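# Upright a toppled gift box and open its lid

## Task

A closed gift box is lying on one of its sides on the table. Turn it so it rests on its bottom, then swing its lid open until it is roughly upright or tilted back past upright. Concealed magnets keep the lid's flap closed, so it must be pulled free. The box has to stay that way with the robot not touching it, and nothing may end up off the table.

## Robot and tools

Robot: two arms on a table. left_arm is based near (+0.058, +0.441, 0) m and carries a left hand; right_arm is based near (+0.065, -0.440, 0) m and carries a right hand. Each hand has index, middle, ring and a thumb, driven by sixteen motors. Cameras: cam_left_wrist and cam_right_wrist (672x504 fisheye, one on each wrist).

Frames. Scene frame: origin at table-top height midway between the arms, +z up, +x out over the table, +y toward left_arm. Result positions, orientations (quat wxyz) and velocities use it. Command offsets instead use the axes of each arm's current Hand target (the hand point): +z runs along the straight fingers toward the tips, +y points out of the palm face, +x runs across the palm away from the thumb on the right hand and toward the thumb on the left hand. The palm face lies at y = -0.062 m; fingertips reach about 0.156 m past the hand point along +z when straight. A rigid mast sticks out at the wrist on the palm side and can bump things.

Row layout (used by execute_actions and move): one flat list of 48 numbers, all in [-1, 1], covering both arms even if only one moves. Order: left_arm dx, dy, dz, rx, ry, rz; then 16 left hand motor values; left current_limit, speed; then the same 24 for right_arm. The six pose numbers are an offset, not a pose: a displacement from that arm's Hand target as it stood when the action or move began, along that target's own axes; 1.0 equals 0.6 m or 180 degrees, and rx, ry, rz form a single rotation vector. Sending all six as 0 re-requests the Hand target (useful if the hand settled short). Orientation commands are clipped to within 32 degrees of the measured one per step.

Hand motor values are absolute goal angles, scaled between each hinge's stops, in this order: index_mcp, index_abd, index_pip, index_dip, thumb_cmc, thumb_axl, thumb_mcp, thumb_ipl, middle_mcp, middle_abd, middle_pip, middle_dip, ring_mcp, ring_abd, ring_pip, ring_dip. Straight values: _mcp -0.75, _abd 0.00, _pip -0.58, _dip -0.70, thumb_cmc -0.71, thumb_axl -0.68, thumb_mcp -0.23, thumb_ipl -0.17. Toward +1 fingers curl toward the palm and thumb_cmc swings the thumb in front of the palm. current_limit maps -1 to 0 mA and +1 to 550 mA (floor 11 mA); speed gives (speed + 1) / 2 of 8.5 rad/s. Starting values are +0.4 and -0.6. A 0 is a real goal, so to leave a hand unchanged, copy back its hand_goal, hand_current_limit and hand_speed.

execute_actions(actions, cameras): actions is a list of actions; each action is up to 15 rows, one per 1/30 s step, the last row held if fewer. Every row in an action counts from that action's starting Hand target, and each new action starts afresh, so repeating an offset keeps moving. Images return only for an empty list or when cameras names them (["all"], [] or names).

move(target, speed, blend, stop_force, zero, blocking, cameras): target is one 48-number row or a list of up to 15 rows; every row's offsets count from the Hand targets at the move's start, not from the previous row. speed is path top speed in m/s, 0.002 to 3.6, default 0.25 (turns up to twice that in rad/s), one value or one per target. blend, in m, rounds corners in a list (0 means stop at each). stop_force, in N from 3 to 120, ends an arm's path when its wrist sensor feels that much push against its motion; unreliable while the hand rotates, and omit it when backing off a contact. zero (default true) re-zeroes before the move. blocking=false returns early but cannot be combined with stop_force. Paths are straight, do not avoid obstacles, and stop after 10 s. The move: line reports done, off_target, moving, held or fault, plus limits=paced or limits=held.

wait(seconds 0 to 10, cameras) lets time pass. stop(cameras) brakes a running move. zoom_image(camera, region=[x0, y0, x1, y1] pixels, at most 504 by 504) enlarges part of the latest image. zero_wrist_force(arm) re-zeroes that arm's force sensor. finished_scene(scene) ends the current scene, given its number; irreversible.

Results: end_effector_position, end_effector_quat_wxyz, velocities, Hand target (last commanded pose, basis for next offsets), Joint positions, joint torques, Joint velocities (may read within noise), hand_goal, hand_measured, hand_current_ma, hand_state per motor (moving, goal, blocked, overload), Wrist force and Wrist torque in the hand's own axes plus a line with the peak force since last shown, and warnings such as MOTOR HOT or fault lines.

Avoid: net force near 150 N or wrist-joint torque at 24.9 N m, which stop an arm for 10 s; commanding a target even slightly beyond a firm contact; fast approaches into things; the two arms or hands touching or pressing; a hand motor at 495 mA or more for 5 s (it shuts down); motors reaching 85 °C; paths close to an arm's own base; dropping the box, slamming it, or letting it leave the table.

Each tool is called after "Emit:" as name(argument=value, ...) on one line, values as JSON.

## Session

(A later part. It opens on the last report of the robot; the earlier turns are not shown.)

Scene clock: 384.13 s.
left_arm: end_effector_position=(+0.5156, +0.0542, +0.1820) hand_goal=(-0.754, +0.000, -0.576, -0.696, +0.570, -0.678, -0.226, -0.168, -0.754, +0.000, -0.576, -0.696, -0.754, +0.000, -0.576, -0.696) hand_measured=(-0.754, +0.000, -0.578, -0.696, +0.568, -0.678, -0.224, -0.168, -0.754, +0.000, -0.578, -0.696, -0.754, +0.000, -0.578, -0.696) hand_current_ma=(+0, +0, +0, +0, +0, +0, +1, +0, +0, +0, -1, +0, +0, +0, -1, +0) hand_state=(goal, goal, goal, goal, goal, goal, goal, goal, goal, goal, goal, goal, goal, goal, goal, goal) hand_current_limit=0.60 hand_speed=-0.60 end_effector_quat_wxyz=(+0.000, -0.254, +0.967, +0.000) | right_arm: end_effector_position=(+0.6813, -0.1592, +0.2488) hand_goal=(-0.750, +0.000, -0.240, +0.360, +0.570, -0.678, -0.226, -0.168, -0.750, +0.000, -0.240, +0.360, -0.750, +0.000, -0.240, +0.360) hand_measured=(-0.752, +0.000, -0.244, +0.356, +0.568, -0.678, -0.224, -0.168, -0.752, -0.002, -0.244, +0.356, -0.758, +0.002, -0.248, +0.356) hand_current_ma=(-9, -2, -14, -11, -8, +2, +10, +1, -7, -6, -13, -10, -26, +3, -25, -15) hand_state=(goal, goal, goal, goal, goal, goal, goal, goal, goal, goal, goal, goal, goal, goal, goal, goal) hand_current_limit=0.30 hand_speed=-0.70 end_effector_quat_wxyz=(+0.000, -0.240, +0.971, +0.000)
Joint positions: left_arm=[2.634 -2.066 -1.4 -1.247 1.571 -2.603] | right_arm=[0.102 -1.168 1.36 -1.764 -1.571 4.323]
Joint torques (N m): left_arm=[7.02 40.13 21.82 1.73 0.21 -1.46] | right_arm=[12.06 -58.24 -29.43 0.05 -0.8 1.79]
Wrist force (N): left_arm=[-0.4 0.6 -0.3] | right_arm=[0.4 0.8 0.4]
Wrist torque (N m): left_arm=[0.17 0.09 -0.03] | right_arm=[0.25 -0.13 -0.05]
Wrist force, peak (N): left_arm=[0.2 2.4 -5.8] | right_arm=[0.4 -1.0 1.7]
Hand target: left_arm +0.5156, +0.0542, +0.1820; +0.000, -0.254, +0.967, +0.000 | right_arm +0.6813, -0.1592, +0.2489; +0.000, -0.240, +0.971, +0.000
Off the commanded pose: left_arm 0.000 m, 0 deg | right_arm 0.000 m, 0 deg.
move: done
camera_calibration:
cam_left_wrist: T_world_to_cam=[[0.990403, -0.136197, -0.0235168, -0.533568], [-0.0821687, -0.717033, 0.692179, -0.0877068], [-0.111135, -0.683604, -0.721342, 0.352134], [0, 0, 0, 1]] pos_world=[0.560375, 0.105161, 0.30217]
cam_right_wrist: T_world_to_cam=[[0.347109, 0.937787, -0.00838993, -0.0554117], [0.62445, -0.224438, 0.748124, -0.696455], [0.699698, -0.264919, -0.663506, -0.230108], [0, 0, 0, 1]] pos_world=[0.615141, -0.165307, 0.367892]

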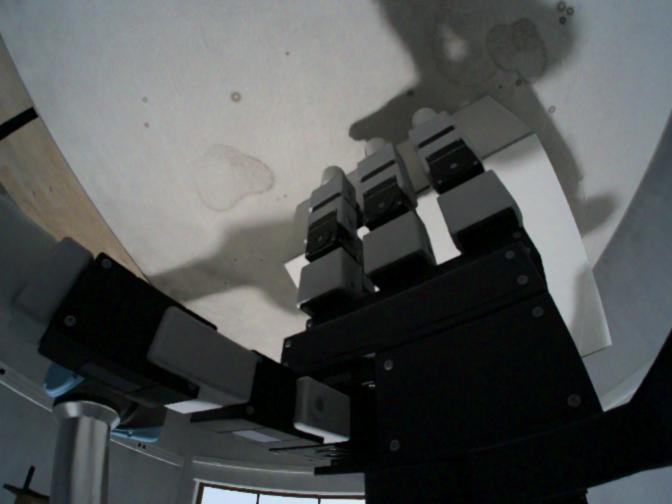

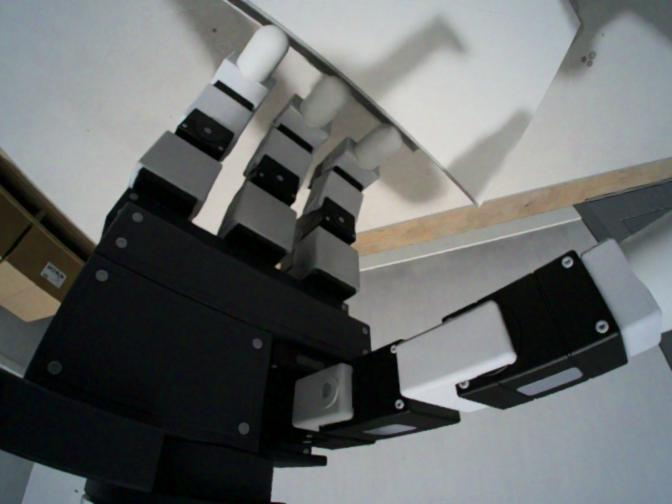

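Emit:
move(target=[[0,0.25,-0.1,0,0,0,-0.754,0,-0.576,-0.696,0.571,-0.678,-0.226,-0.168,-0.754,0,-0.576,-0.696,-0.754,0,-0.576,-0.696,0.6,-0.6,0,0.042,-0.077,0,0,0,-0.75,0,-0.24,0.36,0.571,-0.678,-0.226,-0.168,-0.75,0,-0.24,0.36,-0.75,0,-0.24,0.36,0.3,-0.7],[0,0.25,-0.1,0,0,0,-0.754,0,-0.576,-0.696,0.571,-0.678,-0.226,-0.168,-0.754,0,-0.576,-0.696,-0.754,0,-0.576,-0.696,0.6,-0.6,0,0.102,-0.142,0,0,0,-0.75,0,-0.24,0.36,0.571,-0.678,-0.226,-0.168,-0.75,0,-0.24,0.36,-0.75,0,-0.24,0.36,0.3,-0.7],[0,0.25,-0.1,0,0,0,-0.754,0,-0.576,-0.696,0.571,-0.678,-0.226,-0.168,-0.754,0,-0.576,-0.696,-0.754,0,-0.576,-0.696,0.6,-0.6,0,0.179,-0.188,0,0,0,-0.75,0,-0.24,0.36,0.571,-0.678,-0.226,-0.168,-0.75,0,-0.24,0.36,-0.75,0,-0.24,0.36,0.3,-0.7]], speed=[0.08,0.06,0.05], blend=[0.01,0.01,0], cameras=["all"])

Scene clock: 409.03 s.
left_arm: end_effector_position=(+0.4418, +0.1848, +0.2420) hand_goal=(-0.754, +0.000, -0.576, -0.696, +0.570, -0.678, -0.226, -0.168, -0.754, +0.000, -0.576, -0.696, -0.754, +0.000, -0.576, -0.696) hand_measured=(-0.754, +0.000, -0.578, -0.696, +0.568, -0.678, -0.224, -0.168, -0.754, +0.000, -0.578, -0.696, -0.754, +0.000, -0.578, -0.696) hand_current_ma=(+0, +0, +0, +0, +0, +0, +1, +0, +0, +0, -1, +0, +0, +0, -1, +0) hand_state=(goal, goal, goal, goal, goal, goal, goal, goal, goal, goal, goal, goal, goal, goal, goal, goal) hand_current_limit=0.60 hand_speed=-0.60 end_effector_quat_wxyz=(+0.000, -0.254, +0.967, +0.000) | right_arm: end_effector_position=(+0.6312, -0.0644, +0.3616) hand_goal=(-0.750, +0.000, -0.240, +0.360, +0.570, -0.678, -0.226, -0.168, -0.750, +0.000, -0.240, +0.360, -0.750, +0.000, -0.240, +0.360) hand_measured=(-0.752, +0.000, -0.244, +0.356, +0.568, -0.678, -0.224, -0.168, -0.752, -0.002, -0.244, +0.356, -0.752, +0.002, -0.244, +0.356) hand_current_ma=(-8, -2, -14, -11, -8, +2, +10, +1, -6, -6, -13, -10, -7, +3, -15, -11) hand_state=(goal, goal, goal, goal, goal, goal, goal, goal, goal, goal, goal, goal, goal, goal, goal, goal) hand_current_limit=0.30 hand_speed=-0.70 end_effector_quat_wxyz=(+0.000, -0.240, +0.971, +0.000)
Joint positions: left_arm=[2.777 -1.702 -1.73 -1.281 1.571 -2.46] | right_arm=[0.261 -1.213 1.135 -1.493 -1.571 4.482]
Joint torques (N m): left_arm=[13.55 33 17.7 -0.14 -1.33 2.08] | right_arm=[11.74 -28 -28.29 -0.16 -1.64 1.71]
Wrist force (N): left_arm=[-0.1 0.2 0.1] | right_arm=[0.1 1.0 -0.2]
Wrist torque (N m): left_arm=[0.08 0.05 -0.13] | right_arm=[0.26 -0.04 -0.04]
Wrist force, peak (N): left_arm=[-0.5 0.7 -0.2] | right_arm=[0.1 1.4 -0.5]
Hand target: left_arm +0.4418, +0.1848, +0.2420; +0.000, -0.254, +0.967, +0.000 | right_arm +0.6311, -0.0642, +0.3617; +0.000, -0.240, +0.971, +0.000
Off the commanded pose: left_arm 0.000 m, 0 deg | right_arm 0.000 m, 0 deg.
move: done
camera_calibration:
cam_left_wrist: T_world_to_cam=[[0.990403, -0.136197, -0.0235168, -0.441278], [-0.0821687, -0.717033, 0.692179, -0.0416571], [-0.111135, -0.683604, -0.721342, 0.476492], [0, 0, 0, 1]] pos_world=[0.486575, 0.235761, 0.36217]
cam_right_wrist: T_world_to_cam=[[0.347109, 0.937788, -0.00834202, -0.126], [0.62429, -0.224416, 0.748264, -0.728257], [0.699841, -0.264937, -0.663348, -0.0952533], [0, 0, 0, 1]] pos_world=[0.565041, -0.0705068, 0.480691]

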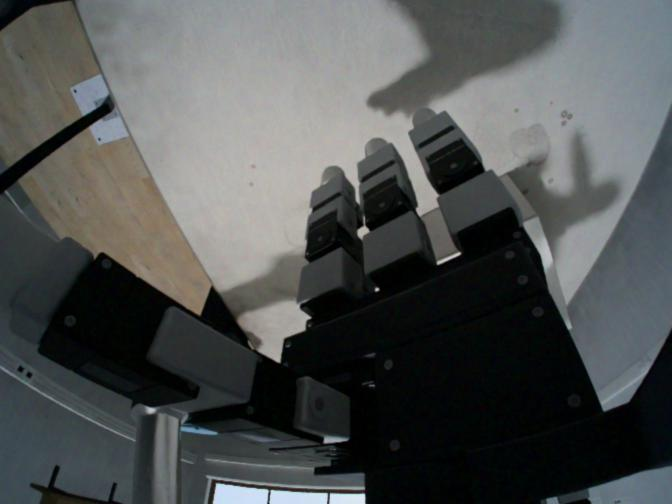

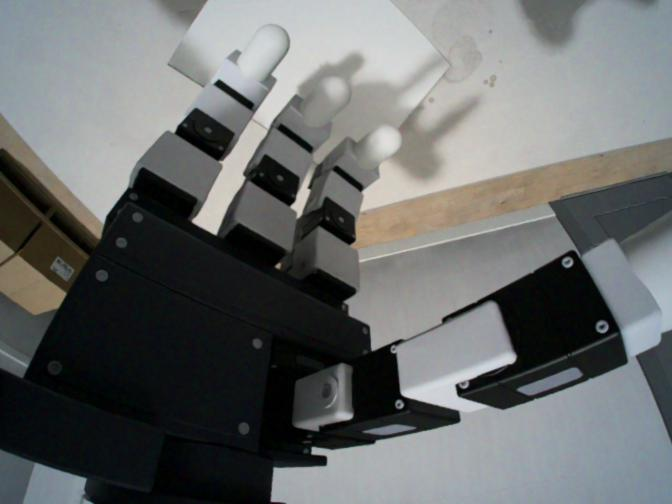

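Emit:
zoom_image(camera="cam_right_wrist", region=[150, 0, 500, 200])

Emit:
zoom_image(camera="cam_left_wrist", region=[400, 100, 620, 350])

Scaled by 1.440 from the camera's 672x504 image, which has a finer 960x720 frame.

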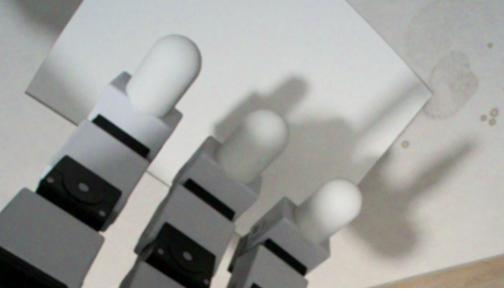

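Scaled by 2.016 from the camera's 672x504 image, which has a finer 960x720 frame.

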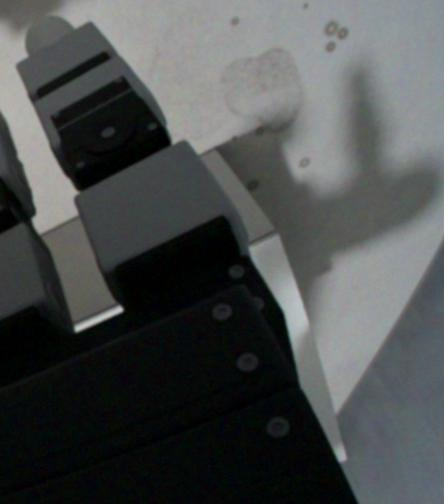

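Emit:
move(target=[[0,0,0,0,0,0,-0.754,0,-0.576,-0.696,0.571,-0.678,-0.226,-0.168,-0.754,0,-0.576,-0.696,-0.754,0,-0.576,-0.696,0.6,-0.6,0,-0.31,0,0,0,0,-0.75,0,-0.24,0.36,0.571,-0.678,-0.226,-0.168,-0.75,0,-0.24,0.36,-0.75,0,-0.24,0.36,0.3,-0.7],[0,0,0,0,0,0,-0.754,0,-0.576,-0.696,0.571,-0.678,-0.226,-0.168,-0.754,0,-0.576,-0.696,-0.754,0,-0.576,-0.696,0.6,-0.6,0,-0.31,0.2,0,0,0,-0.75,0,-0.24,0.36,0.571,-0.678,-0.226,-0.168,-0.75,0,-0.24,0.36,-0.75,0,-0.24,0.36,0.3,-0.7]], speed=[0.25,0.2], blend=[0.03,0], cameras=["all"])

Emit:
zoom_image(camera="cam_right_wrist", region=[250, 0, 600, 200])

Scene clock: 452.60 s.
left_arm: end_effector_position=(+0.4418, +0.1848, +0.2420) hand_goal=(-0.754, +0.000, -0.576, -0.696, +0.570, -0.678, -0.226, -0.168, -0.754, +0.000, -0.576, -0.696, -0.754, +0.000, -0.576, -0.696) hand_measured=(-0.754, +0.000, -0.578, -0.696, +0.568, -0.678, -0.224, -0.168, -0.754, +0.000, -0.578, -0.696, -0.754, +0.000, -0.578, -0.696) hand_current_ma=(+0, +0, +0, +0, +0, +0, +1, +0, +0, +0, -1, +0, +0, +0, -1, +0) hand_state=(goal, goal, goal, goal, goal, goal, goal, goal, goal, goal, goal, goal, goal, goal, goal, goal) hand_current_limit=0.60 hand_speed=-0.60 end_effector_quat_wxyz=(+0.000, -0.254, +0.967, +0.000) | right_arm: end_effector_position=(+0.7179, -0.2288, +0.2419) hand_goal=(-0.750, +0.000, -0.240, +0.360, +0.570, -0.678, -0.226, -0.168, -0.750, +0.000, -0.240, +0.360, -0.750, +0.000, -0.240, +0.360) hand_measured=(-0.752, +0.000, -0.244, +0.356, +0.568, -0.678, -0.224, -0.168, -0.752, -0.002, -0.244, +0.356, -0.752, +0.002, -0.244, +0.356) hand_current_ma=(-5, -2, -13, -11, -8, +2, +10, +1, -4, -6, -12, -10, -4, +3, -13, -11) hand_state=(goal, goal, goal, goal, goal, goal, goal, goal, goal, goal, goal, goal, goal, goal, goal, goal) hand_current_limit=0.30 hand_speed=-0.70 end_effector_quat_wxyz=(+0.000, -0.240, +0.971, +0.000) end_effector_velocity=(+0.001, +0.000, -0.001) end_effector_angular_velocity=(+0.001, -0.003, -0.001)
Joint positions: left_arm=[2.777 -1.702 -1.73 -1.281 1.571 -2.46] | right_arm=[-0.005 -1.118 1.306 -1.759 -1.571 4.216]
Joint velocities: left_arm=[within noise] | right_arm=[0 0.001 0.001 -0.005 0.001 0]
Joint torques (N m): left_arm=[13.3 32.8 17.8 0.03 -1.21 1.96] | right_arm=[-13.69 -30.77 -17.52 -4.64 2.31 1.5]
Wrist force (N): left_arm=[0.1 0.1 0.3] | right_arm=[0.4 1.3 -0.3]
Wrist torque (N m): left_arm=[0.04 0.04 -0.11] | right_arm=[0.29 -0.09 0.10]
Wrist force, peak (N): left_arm=[-0.2 0.6 0.1] | right_arm=[0.2 2.3 -0.4]
Hand target: left_arm +0.4418, +0.1848, +0.2420; +0.000, -0.254, +0.967, +0.000 | right_arm +0.7179, -0.2288, +0.2418; +0.000, -0.240, +0.971, +0.000
Off the commanded pose: left_arm 0.000 m, 0 deg | right_arm 0.000 m, 0 deg.
move: done
camera_calibration:
cam_left_wrist: T_world_to_cam=[[0.990403, -0.136197, -0.0235168, -0.441278], [-0.0821687, -0.717033, 0.692179, -0.0416571], [-0.111135, -0.683604, -0.721342, 0.476492], [0, 0, 0, 1]] pos_world=[0.486575, 0.235761, 0.36217]
cam_right_wrist: T_world_to_cam=[[0.347115, 0.937783, -0.00857163, -0.00297102], [0.624525, -0.224327, 0.748095, -0.729895], [0.699628, -0.265028, -0.663536, -0.27868], [0, 0, 0, 1]] pos_world=[0.651841, -0.234807, 0.361092]

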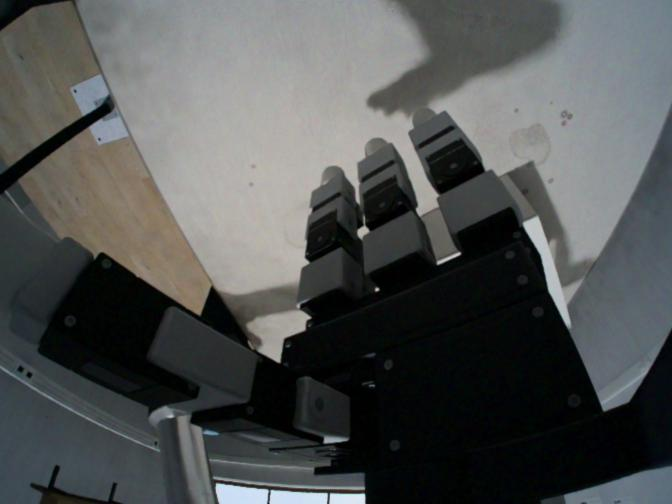

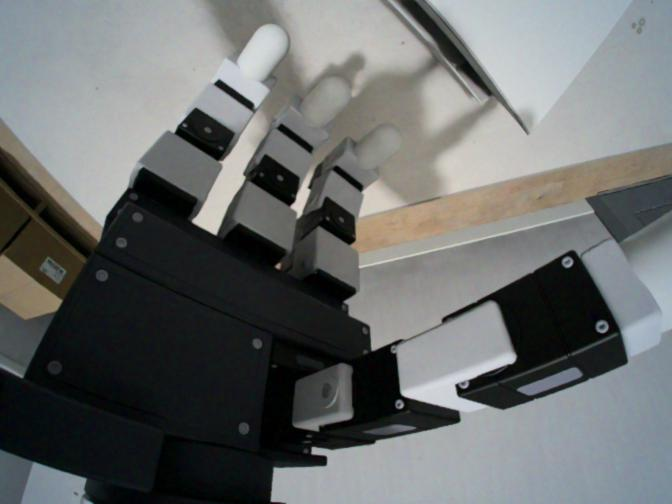

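Scaled by 1.440 from the camera's 672x504 image, which has a finer 960x720 frame.

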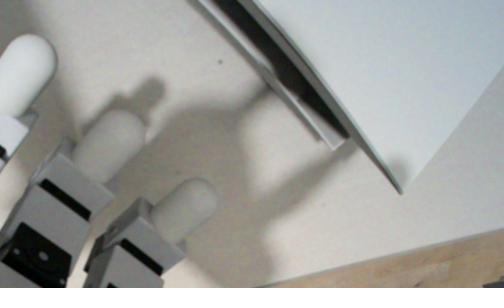

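Emit:
move(target=[[0,0,0,0,0,0,-0.754,0,-0.576,-0.696,0.571,-0.678,-0.226,-0.168,-0.754,0,-0.576,-0.696,-0.754,0,-0.576,-0.696,0.6,-0.6,0,0.018,0.2,0,0,0,-0.75,0,-0.24,0.36,0.571,-0.678,-0.226,-0.168,-0.75,0,-0.24,0.36,-0.75,0,-0.24,0.36,0.3,-0.7],[0,0,0,0,0,0,-0.754,0,-0.576,-0.696,0.571,-0.678,-0.226,-0.168,-0.754,0,-0.576,-0.696,-0.754,0,-0.576,-0.696,0.6,-0.6,0,0.098,0.2,0,0,0,-0.75,0,-0.24,0.36,0.571,-0.678,-0.226,-0.168,-0.75,0,-0.24,0.36,-0.75,0,-0.24,0.36,0.3,-0.7],[0,0,0,0,0,0,-0.754,0,-0.576,-0.696,0.571,-0.678,-0.226,-0.168,-0.754,0,-0.576,-0.696,-0.754,0,-0.576,-0.696,0.6,-0.6,0,0.098,0.098,0,0,0,-0.75,0,-0.24,0.36,0.571,-0.678,-0.226,-0.168,-0.75,0,-0.24,0.36,-0.75,0,-0.24,0.36,0.3,-0.7],[0,0,0,0,0,0,-0.754,0,-0.576,-0.696,0.571,-0.678,-0.226,-0.168,-0.754,0,-0.576,-0.696,-0.754,0,-0.576,-0.696,0.6,-0.6,0,0.112,0.03,0,0,0,-0.75,0,-0.24,0.36,0.571,-0.678,-0.226,-0.168,-0.75,0,-0.24,0.36,-0.75,0,-0.24,0.36,0.3,-0.7]], speed=[0.15,0.06,0.05,0.05], blend=[0.02,0,0.01,0], cameras=["cam_right_wrist"])

Emit:
move(target=[0,0,0,0,0,0,-0.754,0,-0.576,-0.696,0.571,-0.678,-0.226,-0.168,-0.754,0,-0.576,-0.696,-0.754,0,-0.576,-0.696,0.6,-0.6,0,-0.035,0.037,0,0,0,-0.75,0,-0.24,0.36,0.571,-0.678,-0.226,-0.168,-0.75,0,-0.24,0.36,-0.75,0,-0.24,0.36,0.3,-0.7], speed=0.05, cameras=["cam_right_wrist"])

Scene clock: 499.90 s.
left_arm: end_effector_position=(+0.4418, +0.1848, +0.2420) hand_goal=(-0.754, +0.000, -0.576, -0.696, +0.570, -0.678, -0.226, -0.168, -0.754, +0.000, -0.576, -0.696, -0.754, +0.000, -0.576, -0.696) hand_measured=(-0.754, +0.000, -0.578, -0.696, +0.568, -0.678, -0.224, -0.168, -0.754, +0.000, -0.578, -0.696, -0.754, +0.000, -0.578, -0.696) hand_current_ma=(+0, +0, +0, +0, +0, +0, +1, +0, +0, +0, -1, +0, +0, +0, -1, +0) hand_state=(goal, goal, goal, goal, goal, goal, goal, goal, goal, goal, goal, goal, goal, goal, goal, goal) hand_current_limit=0.60 hand_speed=-0.60 end_effector_quat_wxyz=(+0.000, -0.254, +0.967, +0.000) | right_arm: end_effector_position=(+0.6866, -0.1693, +0.2236) hand_goal=(-0.750, +0.000, -0.240, +0.360, +0.570, -0.678, -0.226, -0.168, -0.750, +0.000, -0.240, +0.360, -0.750, +0.000, -0.240, +0.360) hand_measured=(-0.752, +0.000, -0.244, +0.356, +0.568, -0.678, -0.224, -0.168, -0.752, -0.002, -0.244, +0.358, -0.752, +0.002, -0.244, +0.358) hand_current_ma=(-5, -2, -13, -11, -8, +2, +10, +1, -7, -6, -12, -8, -7, +3, -15, -5) hand_state=(goal, goal, goal, goal, goal, goal, goal, goal, goal, goal, goal, goal, goal, goal, goal, goal) hand_current_limit=0.30 hand_speed=-0.70 end_effector_quat_wxyz=(+0.000, -0.240, +0.971, +0.000)
Joint positions: left_arm=[2.777 -1.702 -1.73 -1.281 1.571 -2.46] | right_arm=[0.086 -1.149 1.399 -1.822 -1.571 4.307]
Joint torques (N m): left_arm=[13.2 32.71 17.15 0.25 -1.31 2.1] | right_arm=[12.43 -57.87 -28.8 -0.24 -1.28 2.02]
Wrist force (N): left_arm=[-0.1 0.2 -0.2] | right_arm=[-0.1 0.9 -0.1]
Wrist torque (N m): left_arm=[0.09 0.04 -0.12] | right_arm=[0.18 -0.03 -0.08]
Wrist force, peak (N): left_arm=[0.0 0.6 0.1] | right_arm=[0.2 1.2 -1.4]
Hand target: left_arm +0.4418, +0.1848, +0.2420; +0.000, -0.254, +0.967, +0.000 | right_arm +0.6866, -0.1693, +0.2237; +0.000, -0.240, +0.971, +0.000
Off the commanded pose: left_arm 0.000 m, 0 deg | right_arm 0.000 m, 0 deg.
move: done
camera_calibration:
cam_right_wrist: T_world_to_cam=[[0.34711, 0.937787, -0.00839012, -0.0480268], [0.624398, -0.22442, 0.748173, -0.683222], [0.699744, -0.264937, -0.663451, -0.253333], [0, 0, 0, 1]] pos_world=[0.620541, -0.175407, 0.342691]
Images, in order (width x height): cam_right_wrist 672x504.

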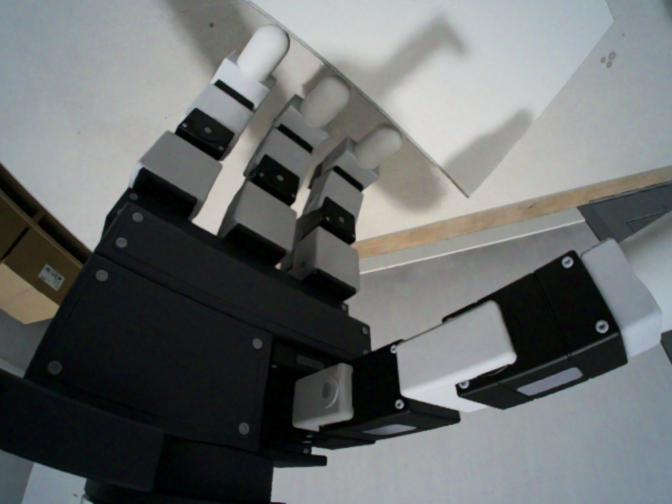

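Scene clock: 500.97 s.
left_arm: end_effector_position=(+0.4418, +0.1848, +0.2420) hand_goal=(-0.754, +0.000, -0.576, -0.696, +0.570, -0.678, -0.226, -0.168, -0.754, +0.000, -0.576, -0.696, -0.754, +0.000, -0.576, -0.696) hand_measured=(-0.754, +0.000, -0.578, -0.696, +0.568, -0.678, -0.224, -0.168, -0.754, +0.000, -0.578, -0.696, -0.754, +0.000, -0.578, -0.696) hand_current_ma=(+0, +0, +0, +0, +0, +0, +1, +0, +0, +0, -1, +0, +0, +0, -1, +0) hand_state=(goal, goal, goal, goal, goal, goal, goal, goal, goal, goal, goal, goal, goal, goal, goal, goal) hand_current_limit=0.60 hand_speed=-0.60 end_effector_quat_wxyz=(+0.000, -0.254, +0.967, +0.000) | right_arm: end_effector_position=(+0.6963, -0.1877, +0.2017) hand_goal=(-0.750, +0.000, -0.240, +0.360, +0.570, -0.678, -0.226, -0.168, -0.750, +0.000, -0.240, +0.360, -0.750, +0.000, -0.240, +0.360) hand_measured=(-0.752, +0.000, -0.244, +0.356, +0.568, -0.678, -0.224, -0.168, -0.752, -0.002, -0.244, +0.358, -0.752, +0.002, -0.244, +0.358) hand_current_ma=(-5, -2, -13, -11, -8, +2, +10, +1, -6, -6, -12, -8, -6, +3, -14, -5) hand_state=(goal, goal, goal, goal, goal, goal, goal, goal, goal, goal, goal, goal, goal, goal, goal, goal) hand_current_limit=0.30 hand_speed=-0.70 end_effector_quat_wxyz=(+0.000, -0.240, +0.971, +0.000)
Joint positions: left_arm=[2.777 -1.702 -1.73 -1.281 1.571 -2.46] | right_arm=[0.057 -1.124 1.421 -1.868 -1.571 4.278]
Joint torques (N m): left_arm=[13.73 32.83 18.17 0.2 -1.28 2.03] | right_arm=[-14.48 -29.9 -16.09 -4.75 0.29 -0.75]
Wrist force (N): left_arm=[-0.1 0.3 0.2] | right_arm=[0.4 0.8 -0.5]
Wrist torque (N m): left_arm=[0.08 0.05 -0.13] | right_arm=[0.22 -0.07 0.08]
Wrist force, peak (N): left_arm=[0.0 0.4 0.3] | right_arm=[0.5 1.3 -0.6]
Hand target: left_arm +0.4418, +0.1848, +0.2420; +0.000, -0.254, +0.967, +0.000 | right_arm +0.6964, -0.1879, +0.2015; +0.000, -0.240, +0.971, +0.000
Off the commanded pose: left_arm 0.000 m, 0 deg | right_arm 0.000 m, 0 deg.
move: done
camera_calibration:
cam_right_wrist: T_world_to_cam=[[0.347115, 0.937784, -0.00852252, -0.0342823], [0.624416, -0.224324, 0.748187, -0.677095], [0.699726, -0.265028, -0.663433, -0.27947], [0, 0, 0, 1]] pos_world=[0.630241, -0.193807, 0.320891]
Images, in order (width x height): cam_right_wrist 672x504.

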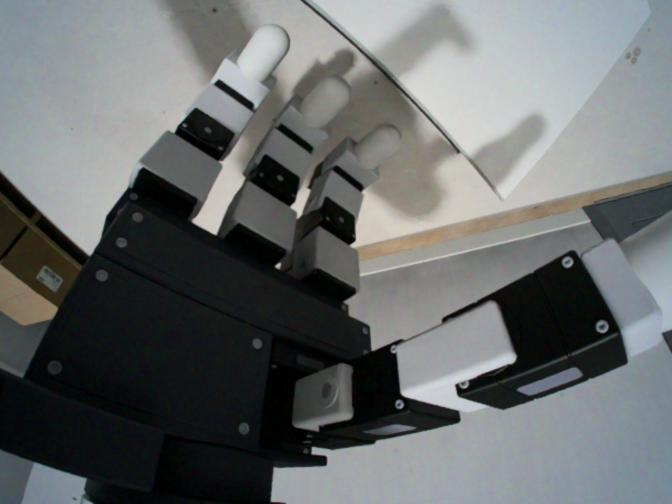

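Emit:
zoom_image(camera="cam_right_wrist", region=[380, 60, 540, 220])

Scaled by 3.150 from the camera's 672x504 image, which has a finer 960x720 frame.

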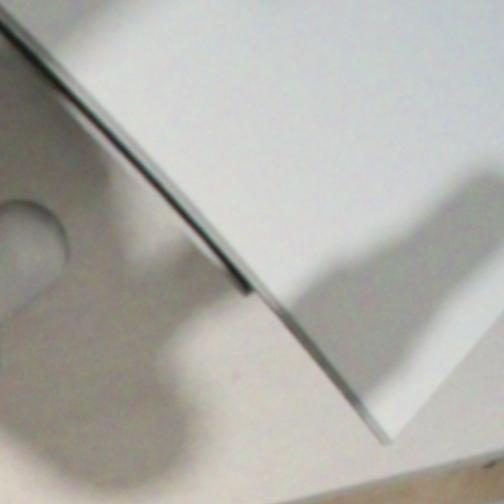

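Emit:
move(target=[[0,0,0,0,0,0,-0.754,0,-0.576,-0.696,0.571,-0.678,-0.226,-0.168,-0.754,0,-0.576,-0.696,-0.754,0,-0.576,-0.696,0.6,-0.6,0,0.0,0.016,0,0,0,-0.75,0,-0.24,0.36,0.571,-0.678,-0.226,-0.168,-0.75,0,-0.24,0.36,-0.75,0,-0.24,0.36,0.3,-0.7],[0,0,0,0,0,0,-0.754,0,-0.576,-0.696,0.571,-0.678,-0.226,-0.168,-0.754,0,-0.576,-0.696,-0.754,0,-0.576,-0.696,0.6,-0.6,0,0.092,0.016,0,0,0,-0.75,0,-0.24,0.36,0.571,-0.678,-0.226,-0.168,-0.75,0,-0.24,0.36,-0.75,0,-0.24,0.36,0.3,-0.7],[0,0,0,0,0,0,-0.754,0,-0.576,-0.696,0.571,-0.678,-0.226,-0.168,-0.754,0,-0.576,-0.696,-0.754,0,-0.576,-0.696,0.6,-0.6,0,0.092,-0.02,0,0,0,-0.75,0,-0.24,0.36,0.571,-0.678,-0.226,-0.168,-0.75,0,-0.24,0.36,-0.75,0,-0.24,0.36,0.3,-0.7],[0,0,0,0,0,0,-0.754,0,-0.576,-0.696,0.571,-0.678,-0.226,-0.168,-0.754,0,-0.576,-0.696,-0.754,0,-0.576,-0.696,0.6,-0.6,0,0.1285,-0.1005,0,0,0,-0.75,0,-0.24,0.36,0.571,-0.678,-0.226,-0.168,-0.75,0,-0.24,0.36,-0.75,0,-0.24,0.36,0.3,-0.7]], speed=[0.05,0.05,0.04,0.05], cameras=["cam_right_wrist"])

Emit:
zoom_image(camera="cam_right_wrist", region=[220, 0, 560, 220])

Scene clock: 565.63 s.
left_arm: end_effector_position=(+0.4418, +0.1848, +0.2420) hand_goal=(-0.754, +0.000, -0.576, -0.696, +0.570, -0.678, -0.226, -0.168, -0.754, +0.000, -0.576, -0.696, -0.754, +0.000, -0.576, -0.696) hand_measured=(-0.754, +0.000, -0.578, -0.696, +0.568, -0.678, -0.224, -0.168, -0.754, +0.000, -0.578, -0.696, -0.754, +0.000, -0.578, -0.696) hand_current_ma=(+0, +0, +0, +0, +0, +0, +1, +0, +0, +0, -1, +0, +0, +0, -1, +0) hand_state=(goal, goal, goal, goal, goal, goal, goal, goal, goal, goal, goal, goal, goal, goal, goal, goal) hand_current_limit=0.60 hand_speed=-0.60 end_effector_quat_wxyz=(+0.000, -0.254, +0.967, +0.000) | right_arm: end_effector_position=(+0.6604, -0.1197, +0.2617) hand_goal=(-0.750, +0.000, -0.240, +0.360, +0.570, -0.678, -0.226, -0.168, -0.750, +0.000, -0.240, +0.360, -0.750, +0.000, -0.240, +0.360) hand_measured=(-0.752, +0.000, -0.244, +0.356, +0.568, -0.678, -0.224, -0.168, -0.754, -0.002, -0.244, +0.358, -0.754, +0.002, -0.244, +0.358) hand_current_ma=(-5, -2, -13, -10, -8, +2, +10, +1, -11, -5, -12, -7, -17, +3, -14, -4) hand_state=(goal, goal, goal, goal, goal, goal, goal, goal, goal, goal, goal, goal, goal, goal, goal, goal) hand_current_limit=0.30 hand_speed=-0.70 end_effector_quat_wxyz=(+0.000, -0.240, +0.971, +0.000)
Joint positions: left_arm=[2.777 -1.702 -1.73 -1.281 1.571 -2.46] | right_arm=[0.167 -1.19 1.358 -1.74 -1.571 4.388]
Joint torques (N m): left_arm=[12.37 32.64 17.79 0.42 -1.17 1.87] | right_arm=[11.57 -57.29 -28.18 0 -0.38 1.93]
Wrist force (N): left_arm=[0.0 0.6 0.2] | right_arm=[0.2 1.0 0.5]
Wrist torque (N m): left_arm=[0.12 0.03 -0.13] | right_arm=[0.21 -0.07 -0.04]
Wrist force, peak (N): left_arm=[-0.1 0.6 0.4] | right_arm=[0.2 1.4 0.3]
Hand target: left_arm +0.4418, +0.1848, +0.2420; +0.000, -0.254, +0.967, +0.000 | right_arm +0.6604, -0.1197, +0.2618; +0.000, -0.240, +0.971, +0.000
Off the commanded pose: left_arm 0.000 m, 0 deg | right_arm 0.000 m, 0 deg.
move: done
camera_calibration:
cam_right_wrist: T_world_to_cam=[[0.347109, 0.937787, -0.00838993, -0.0851262], [0.62445, -0.224438, 0.748124, -0.684252], [0.699698, -0.264919, -0.663506, -0.196531], [0, 0, 0, 1]] pos_world=[0.594341, -0.125807, 0.380792]
Images, in order (width x height): cam_right_wrist 672x504.

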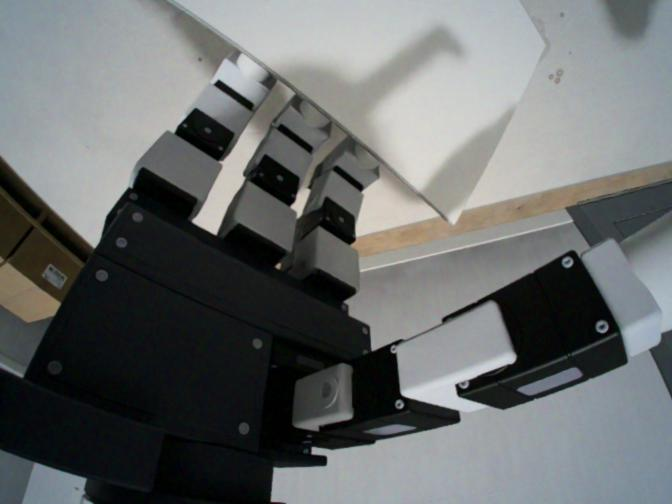

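Scaled by 1.482 from the camera's 672x504 image, which has a finer 960x720 frame.

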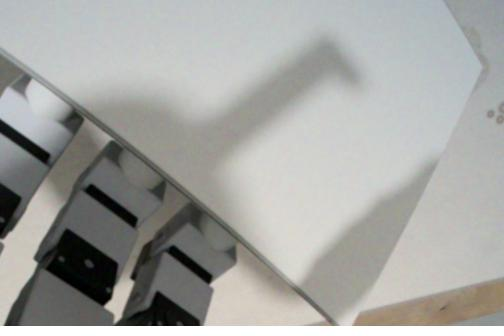

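Emit:
move(target=[[0,0,0,0,0,0,-0.754,0,-0.576,-0.696,0.571,-0.678,-0.226,-0.168,-0.754,0,-0.576,-0.696,-0.754,0,-0.576,-0.696,0.6,-0.6,0,0.071,-0.0685,0,0,0,-0.75,0,-0.24,0.36,0.571,-0.678,-0.226,-0.168,-0.75,0,-0.24,0.36,-0.75,0,-0.24,0.36,0.3,-0.7],[0,0,0,0,0,0,-0.754,0,-0.576,-0.696,0.571,-0.678,-0.226,-0.168,-0.754,0,-0.576,-0.696,-0.754,0,-0.576,-0.696,0.6,-0.6,0,0.1612,-0.109,0,0,0,-0.75,0,-0.24,0.36,0.571,-0.678,-0.226,-0.168,-0.75,0,-0.24,0.36,-0.75,0,-0.24,0.36,0.3,-0.7],[0,0,0,0,0,0,-0.754,0,-0.576,-0.696,0.571,-0.678,-0.226,-0.168,-0.754,0,-0.576,-0.696,-0.754,0,-0.576,-0.696,0.6,-0.6,0,0.235,-0.117,0,0,0,-0.75,0,-0.24,0.36,0.571,-0.678,-0.226,-0.168,-0.75,0,-0.24,0.36,-0.75,0,-0.24,0.36,0.3,-0.7]], speed=0.05, blend=[0.01,0.01,0], cameras=["all"])

Scene clock: 584.13 s.
left_arm: end_effector_position=(+0.4418, +0.1848, +0.2420) hand_goal=(-0.754, +0.000, -0.576, -0.696, +0.570, -0.678, -0.226, -0.168, -0.754, +0.000, -0.576, -0.696, -0.754, +0.000, -0.576, -0.696) hand_measured=(-0.754, +0.000, -0.578, -0.696, +0.568, -0.678, -0.224, -0.168, -0.754, +0.000, -0.578, -0.696, -0.754, +0.000, -0.578, -0.696) hand_current_ma=(+0, +0, +0, +0, +0, +0, +1, +0, +0, +0, -1, +0, +0, +0, -1, +0) hand_state=(goal, goal, goal, goal, goal, goal, goal, goal, goal, goal, goal, goal, goal, goal, goal, goal) hand_current_limit=0.60 hand_speed=-0.60 end_effector_quat_wxyz=(+0.000, -0.254, +0.967, +0.000) | right_arm: end_effector_position=(+0.5947, +0.0048, +0.3319) hand_goal=(-0.750, +0.000, -0.240, +0.360, +0.570, -0.678, -0.226, -0.168, -0.750, +0.000, -0.240, +0.360, -0.750, +0.000, -0.240, +0.360) hand_measured=(-0.752, +0.000, -0.244, +0.356, +0.568, -0.678, -0.224, -0.168, -0.752, -0.002, -0.244, +0.358, -0.752, +0.002, -0.242, +0.360) hand_current_ma=(-5, -2, -13, -10, -8, +2, +10, +1, -6, -5, -11, -4, -6, +3, -5, +2) hand_state=(goal, goal, goal, goal, goal, goal, goal, goal, goal, goal, goal, goal, goal, goal, goal, goal) hand_current_limit=0.30 hand_speed=-0.70 end_effector_quat_wxyz=(+0.000, -0.240, +0.971, +0.000)
Joint positions: left_arm=[2.777 -1.702 -1.73 -1.281 1.571 -2.46] | right_arm=[0.381 -1.209 1.205 -1.567 -1.571 4.602]
Joint torques (N m): left_arm=[12.19 33.26 18 0.62 -1.14 1.85] | right_arm=[11.92 -26.99 -29.89 -0.04 -1.88 1.85]
Wrist force (N): left_arm=[-0.1 0.4 0.0] | right_arm=[0.2 1.1 -0.4]
Wrist torque (N m): left_arm=[0.11 0.05 -0.14] | right_arm=[0.23 -0.06 -0.05]
Wrist force, peak (N): left_arm=[0.0 0.6 0.3] | right_arm=[0.4 1.3 0.5]
Hand target: left_arm +0.4418, +0.1848, +0.2420; +0.000, -0.254, +0.967, +0.000 | right_arm +0.5946, +0.0051, +0.3319; +0.000, -0.240, +0.971, +0.000
Off the commanded pose: left_arm 0.000 m, 0 deg | right_arm 0.000 m, 0 deg.
move: done
camera_calibration:
cam_left_wrist: T_world_to_cam=[[0.990403, -0.136197, -0.0235168, -0.441278], [-0.0821687, -0.717033, 0.692179, -0.0416571], [-0.111135, -0.683604, -0.721342, 0.476492], [0, 0, 0, 1]] pos_world=[0.486575, 0.235761, 0.36217]
cam_right_wrist: T_world_to_cam=[[0.34705, 0.937808, -0.00845898, -0.178425], [0.624431, -0.224332, 0.748172, -0.667812], [0.699744, -0.264935, -0.663451, -0.0710489], [0, 0, 0, 1]] pos_world=[0.528641, -0.00130688, 0.450991]

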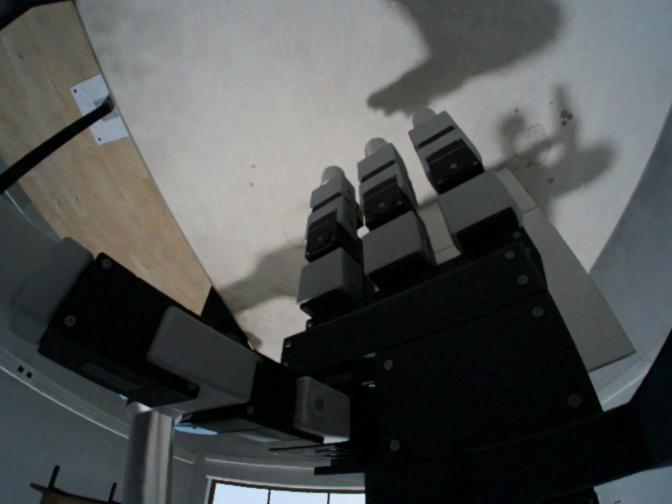

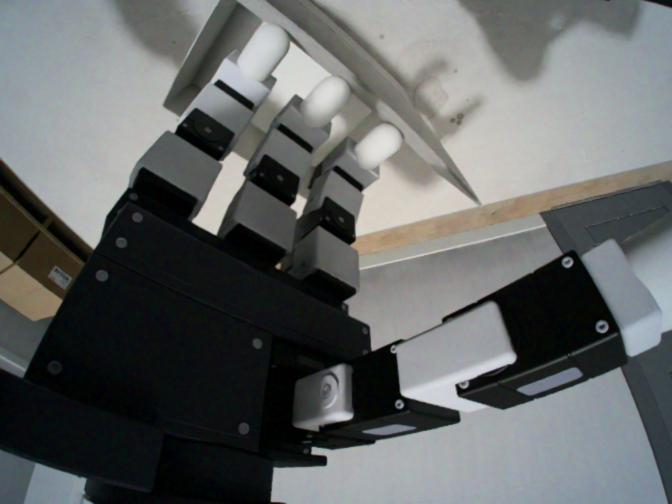

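Emit:
move(target=[[0,0,0,0,0,0,-0.754,0,-0.576,-0.696,0.571,-0.678,-0.226,-0.168,-0.754,0,-0.576,-0.696,-0.754,0,-0.576,-0.696,0.6,-0.6,0,0.08,0.01,0,0,0,-0.75,0,-0.24,0.36,0.571,-0.678,-0.226,-0.168,-0.75,0,-0.24,0.36,-0.75,0,-0.24,0.36,0.3,-0.7],[0,0,0,0,0,0,-0.754,0,-0.576,-0.696,0.571,-0.678,-0.226,-0.168,-0.754,0,-0.576,-0.696,-0.754,0,-0.576,-0.696,0.6,-0.6,0,-0.02,0.0,0,0,0,-0.75,0,-0.24,0.36,0.571,-0.678,-0.226,-0.168,-0.75,0,-0.24,0.36,-0.75,0,-0.24,0.36,0.3,-0.7],[0,0,0,0,0,0,-0.754,0,-0.576,-0.696,0.571,-0.678,-0.226,-0.168,-0.754,0,-0.576,-0.696,-0.754,0,-0.576,-0.696,0.6,-0.6,0,-0.1,-0.2,0,0,0,-0.75,0,-0.24,0.36,0.571,-0.678,-0.226,-0.168,-0.75,0,-0.24,0.36,-0.75,0,-0.24,0.36,0.3,-0.7]], speed=[0.04,0.08,0.15], cameras=["all"])

Emit:
zoom_image(camera="cam_right_wrist", region=[120, 0, 560, 250])

Scene clock: 603.03 s.
left_arm: end_effector_position=(+0.4418, +0.1848, +0.2420) hand_goal=(-0.754, +0.000, -0.576, -0.696, +0.570, -0.678, -0.226, -0.168, -0.754, +0.000, -0.576, -0.696, -0.754, +0.000, -0.576, -0.696) hand_measured=(-0.752, +0.000, -0.578, -0.696, +0.568, -0.678, -0.224, -0.168, -0.754, +0.000, -0.578, -0.696, -0.754, +0.000, -0.578, -0.696) hand_current_ma=(+1, +0, +0, +0, +0, +0, +1, +0, +0, +0, -1, +0, +0, +0, -1, +0) hand_state=(goal, goal, goal, goal, goal, goal, goal, goal, goal, goal, goal, goal, goal, goal, goal, goal) hand_current_limit=0.60 hand_speed=-0.60 end_effector_quat_wxyz=(+0.000, -0.254, +0.967, +0.000) | right_arm: end_effector_position=(+0.6225, -0.0480, +0.4519) hand_goal=(-0.750, +0.000, -0.240, +0.360, +0.570, -0.678, -0.226, -0.168, -0.750, +0.000, -0.240, +0.360, -0.750, +0.000, -0.240, +0.360) hand_measured=(-0.752, +0.000, -0.244, +0.356, +0.568, -0.678, -0.224, -0.168, -0.752, -0.002, -0.244, +0.358, -0.752, +0.002, -0.242, +0.360) hand_current_ma=(-5, -2, -13, -10, -8, +2, +10, +1, -5, -5, -11, -4, -5, +3, -5, +2) hand_state=(goal, goal, goal, goal, goal, goal, goal, goal, goal, goal, goal, goal, goal, goal, goal, goal) hand_current_limit=0.30 hand_speed=-0.70 end_effector_quat_wxyz=(+0.000, -0.240, +0.971, +0.000)
Joint positions: left_arm=[2.777 -1.702 -1.73 -1.281 1.571 -2.46] | right_arm=[0.289 -1.161 0.825 -1.236 -1.571 4.51]
Joint torques (N m): left_arm=[7.42 24.85 32.6 3.46 -1.14 -1.56] | right_arm=[-12.82 -27.81 -28.22 -0.07 -2.04 -0.97]
Wrist force (N): left_arm=[0.0 0.4 0.2] | right_arm=[-0.1 1.0 -0.5]
Wrist torque (N m): left_arm=[0.05 0.02 -0.10] | right_arm=[0.24 -0.02 0.06]
Wrist force, peak (N): left_arm=[-0.3 1.3 0.5] | right_arm=[0.2 1.8 -0.3]
Hand target: left_arm +0.4418, +0.1848, +0.2420; +0.000, -0.254, +0.967, +0.000 | right_arm +0.6225, -0.0480, +0.4519; +0.000, -0.240, +0.971, +0.000
Off the commanded pose: left_arm 0.000 m, 0 deg | right_arm 0.000 m, 0 deg.
move: done
camera_calibration:
cam_left_wrist: T_world_to_cam=[[0.990403, -0.136197, -0.0235168, -0.441278], [-0.0821687, -0.717033, 0.692179, -0.0416571], [-0.111135, -0.683604, -0.721342, 0.476492], [0, 0, 0, 1]] pos_world=[0.486575, 0.235761, 0.36217]
cam_right_wrist: T_world_to_cam=[[0.347132, 0.937779, -0.00836435, -0.137702], [0.624386, -0.224452, 0.748173, -0.786694], [0.699744, -0.264938, -0.663451, -0.02478], [0, 0, 0, 1]] pos_world=[0.556341, -0.0540067, 0.570991]

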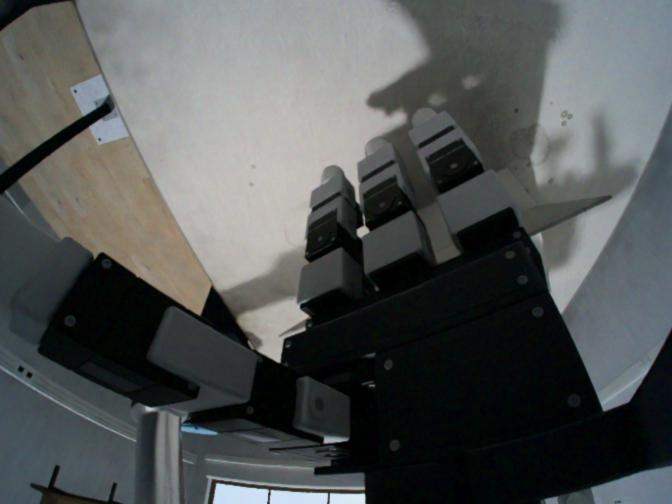

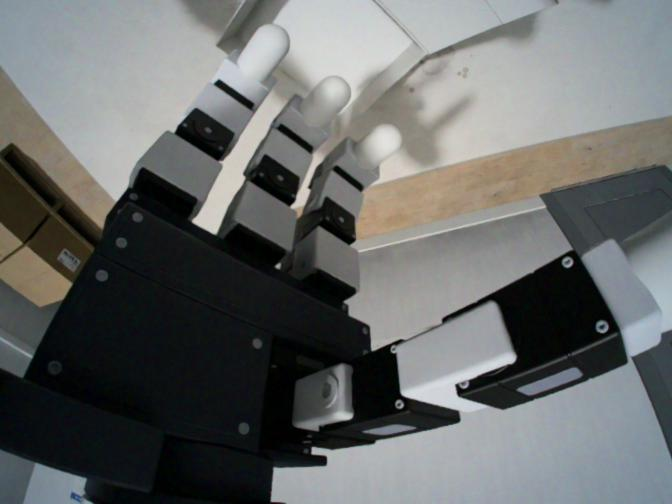

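Scaled by 1.145 from the camera's 672x504 image, which has a finer 960x720 frame.

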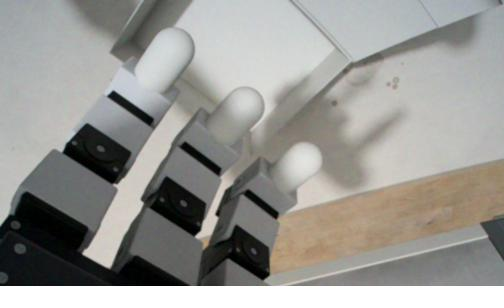

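Emit:
move(target=[[0,0.2,0.0,0,0,0,-0.754,0,-0.576,-0.696,0.571,-0.678,-0.226,-0.168,-0.754,0,-0.576,-0.696,-0.754,0,-0.576,-0.696,0.6,-0.6,0,0,0,0,0,0,-0.75,0,-0.24,0.36,0.571,-0.678,-0.226,-0.168,-0.75,0,-0.24,0.36,-0.75,0,-0.24,0.36,0.3,-0.7]], speed=[0.04], cameras=["all"])

Emit:
zoom_image(camera="cam_right_wrist", region=[200, 0, 640, 250])

Scene clock: 614.43 s.
left_arm: end_effector_position=(+0.3829, +0.2891, +0.2420) hand_goal=(-0.754, +0.000, -0.576, -0.696, +0.570, -0.678, -0.226, -0.168, -0.754, +0.000, -0.576, -0.696, -0.754, +0.000, -0.576, -0.696) hand_measured=(-0.752, +0.000, -0.578, -0.696, +0.568, -0.678, -0.224, -0.168, -0.754, +0.000, -0.578, -0.696, -0.754, +0.000, -0.578, -0.696) hand_current_ma=(+1, +0, +0, +0, +0, +0, +1, +0, +0, +0, -1, +0, +0, +0, -1, +0) hand_state=(goal, goal, goal, goal, goal, goal, goal, goal, goal, goal, goal, goal, goal, goal, goal, goal) hand_current_limit=0.60 hand_speed=-0.60 end_effector_quat_wxyz=(+0.000, -0.254, +0.967, +0.000) | right_arm: end_effector_position=(+0.6225, -0.0480, +0.4519) hand_goal=(-0.750, +0.000, -0.240, +0.360, +0.570, -0.678, -0.226, -0.168, -0.750, +0.000, -0.240, +0.360, -0.750, +0.000, -0.240, +0.360) hand_measured=(-0.752, +0.000, -0.244, +0.356, +0.568, -0.678, -0.224, -0.168, -0.752, -0.002, -0.244, +0.358, -0.752, +0.002, -0.242, +0.360) hand_current_ma=(-5, -2, -13, -10, -8, +2, +10, +1, -5, -5, -11, -4, -5, +3, -5, +2) hand_state=(goal, goal, goal, goal, goal, goal, goal, goal, goal, goal, goal, goal, goal, goal, goal, goal) hand_current_limit=0.30 hand_speed=-0.70 end_effector_quat_wxyz=(+0.000, -0.240, +0.971, +0.000)
Joint positions: left_arm=[2.952 -1.443 -1.989 -1.28 1.571 -2.285] | right_arm=[0.289 -1.161 0.825 -1.235 -1.571 4.51]
Joint torques (N m): left_arm=[12.94 21.73 17.86 0.03 -1.17 2.09] | right_arm=[-9.77 -27.78 -27.87 -0.11 -1.73 -0.83]
Wrist force (N): left_arm=[-0.2 0.4 -0.2] | right_arm=[0.1 0.8 -0.3]
Wrist torque (N m): left_arm=[0.14 0.03 -0.11] | right_arm=[0.21 -0.04 0.07]
Wrist force, peak (N): left_arm=[-0.1 1.0 0.3] | right_arm=[0.3 1.1 -0.2]
Hand target: left_arm +0.3828, +0.2893, +0.2420; +0.000, -0.254, +0.967, +0.000 | right_arm +0.6225, -0.0480, +0.4519; +0.000, -0.240, +0.971, +0.000
Off the commanded pose: left_arm 0.000 m, 0 deg | right_arm 0.000 m, 0 deg.
move: done
camera_calibration:
cam_left_wrist: T_world_to_cam=[[0.990403, -0.136196, -0.0235183, -0.368738], [-0.0821665, -0.717033, 0.692179, 0.0282889], [-0.111135, -0.683604, -0.721342, 0.541246], [0, 0, 0, 1]] pos_world=[0.427675, 0.340061, 0.36217]
cam_right_wrist: T_world_to_cam=[[0.347115, 0.937784, -0.00852252, -0.1376], [0.624416, -0.224324, 0.748187, -0.786787], [0.699726, -0.265028, -0.663433, -0.0247185], [0, 0, 0, 1]] pos_world=[0.556341, -0.0540068, 0.571091]

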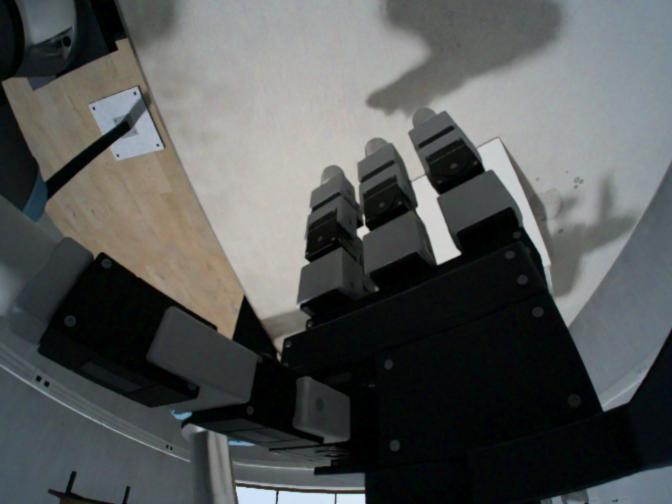

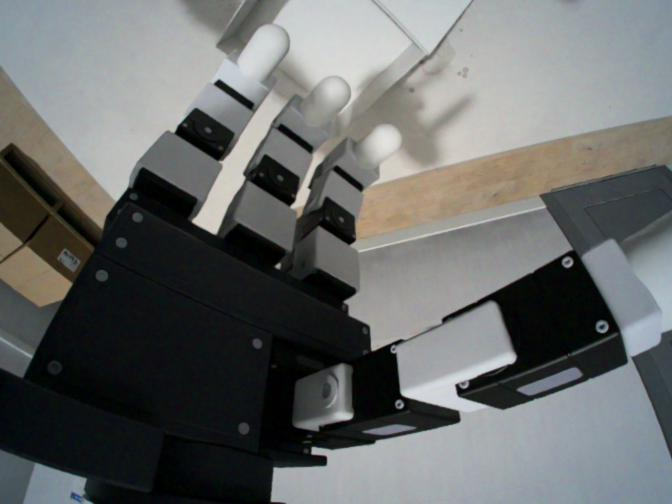

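Scaled by 1.145 from the camera's 672x504 image, which has a finer 960x720 frame.

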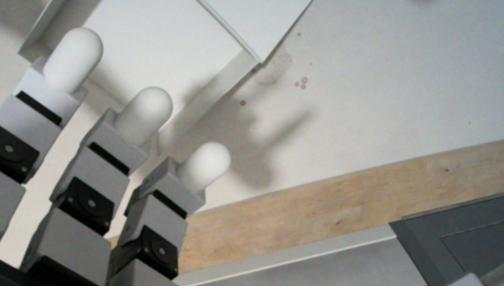

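Emit:
finished_scene(scene=2)

The scene is finished: the task was done.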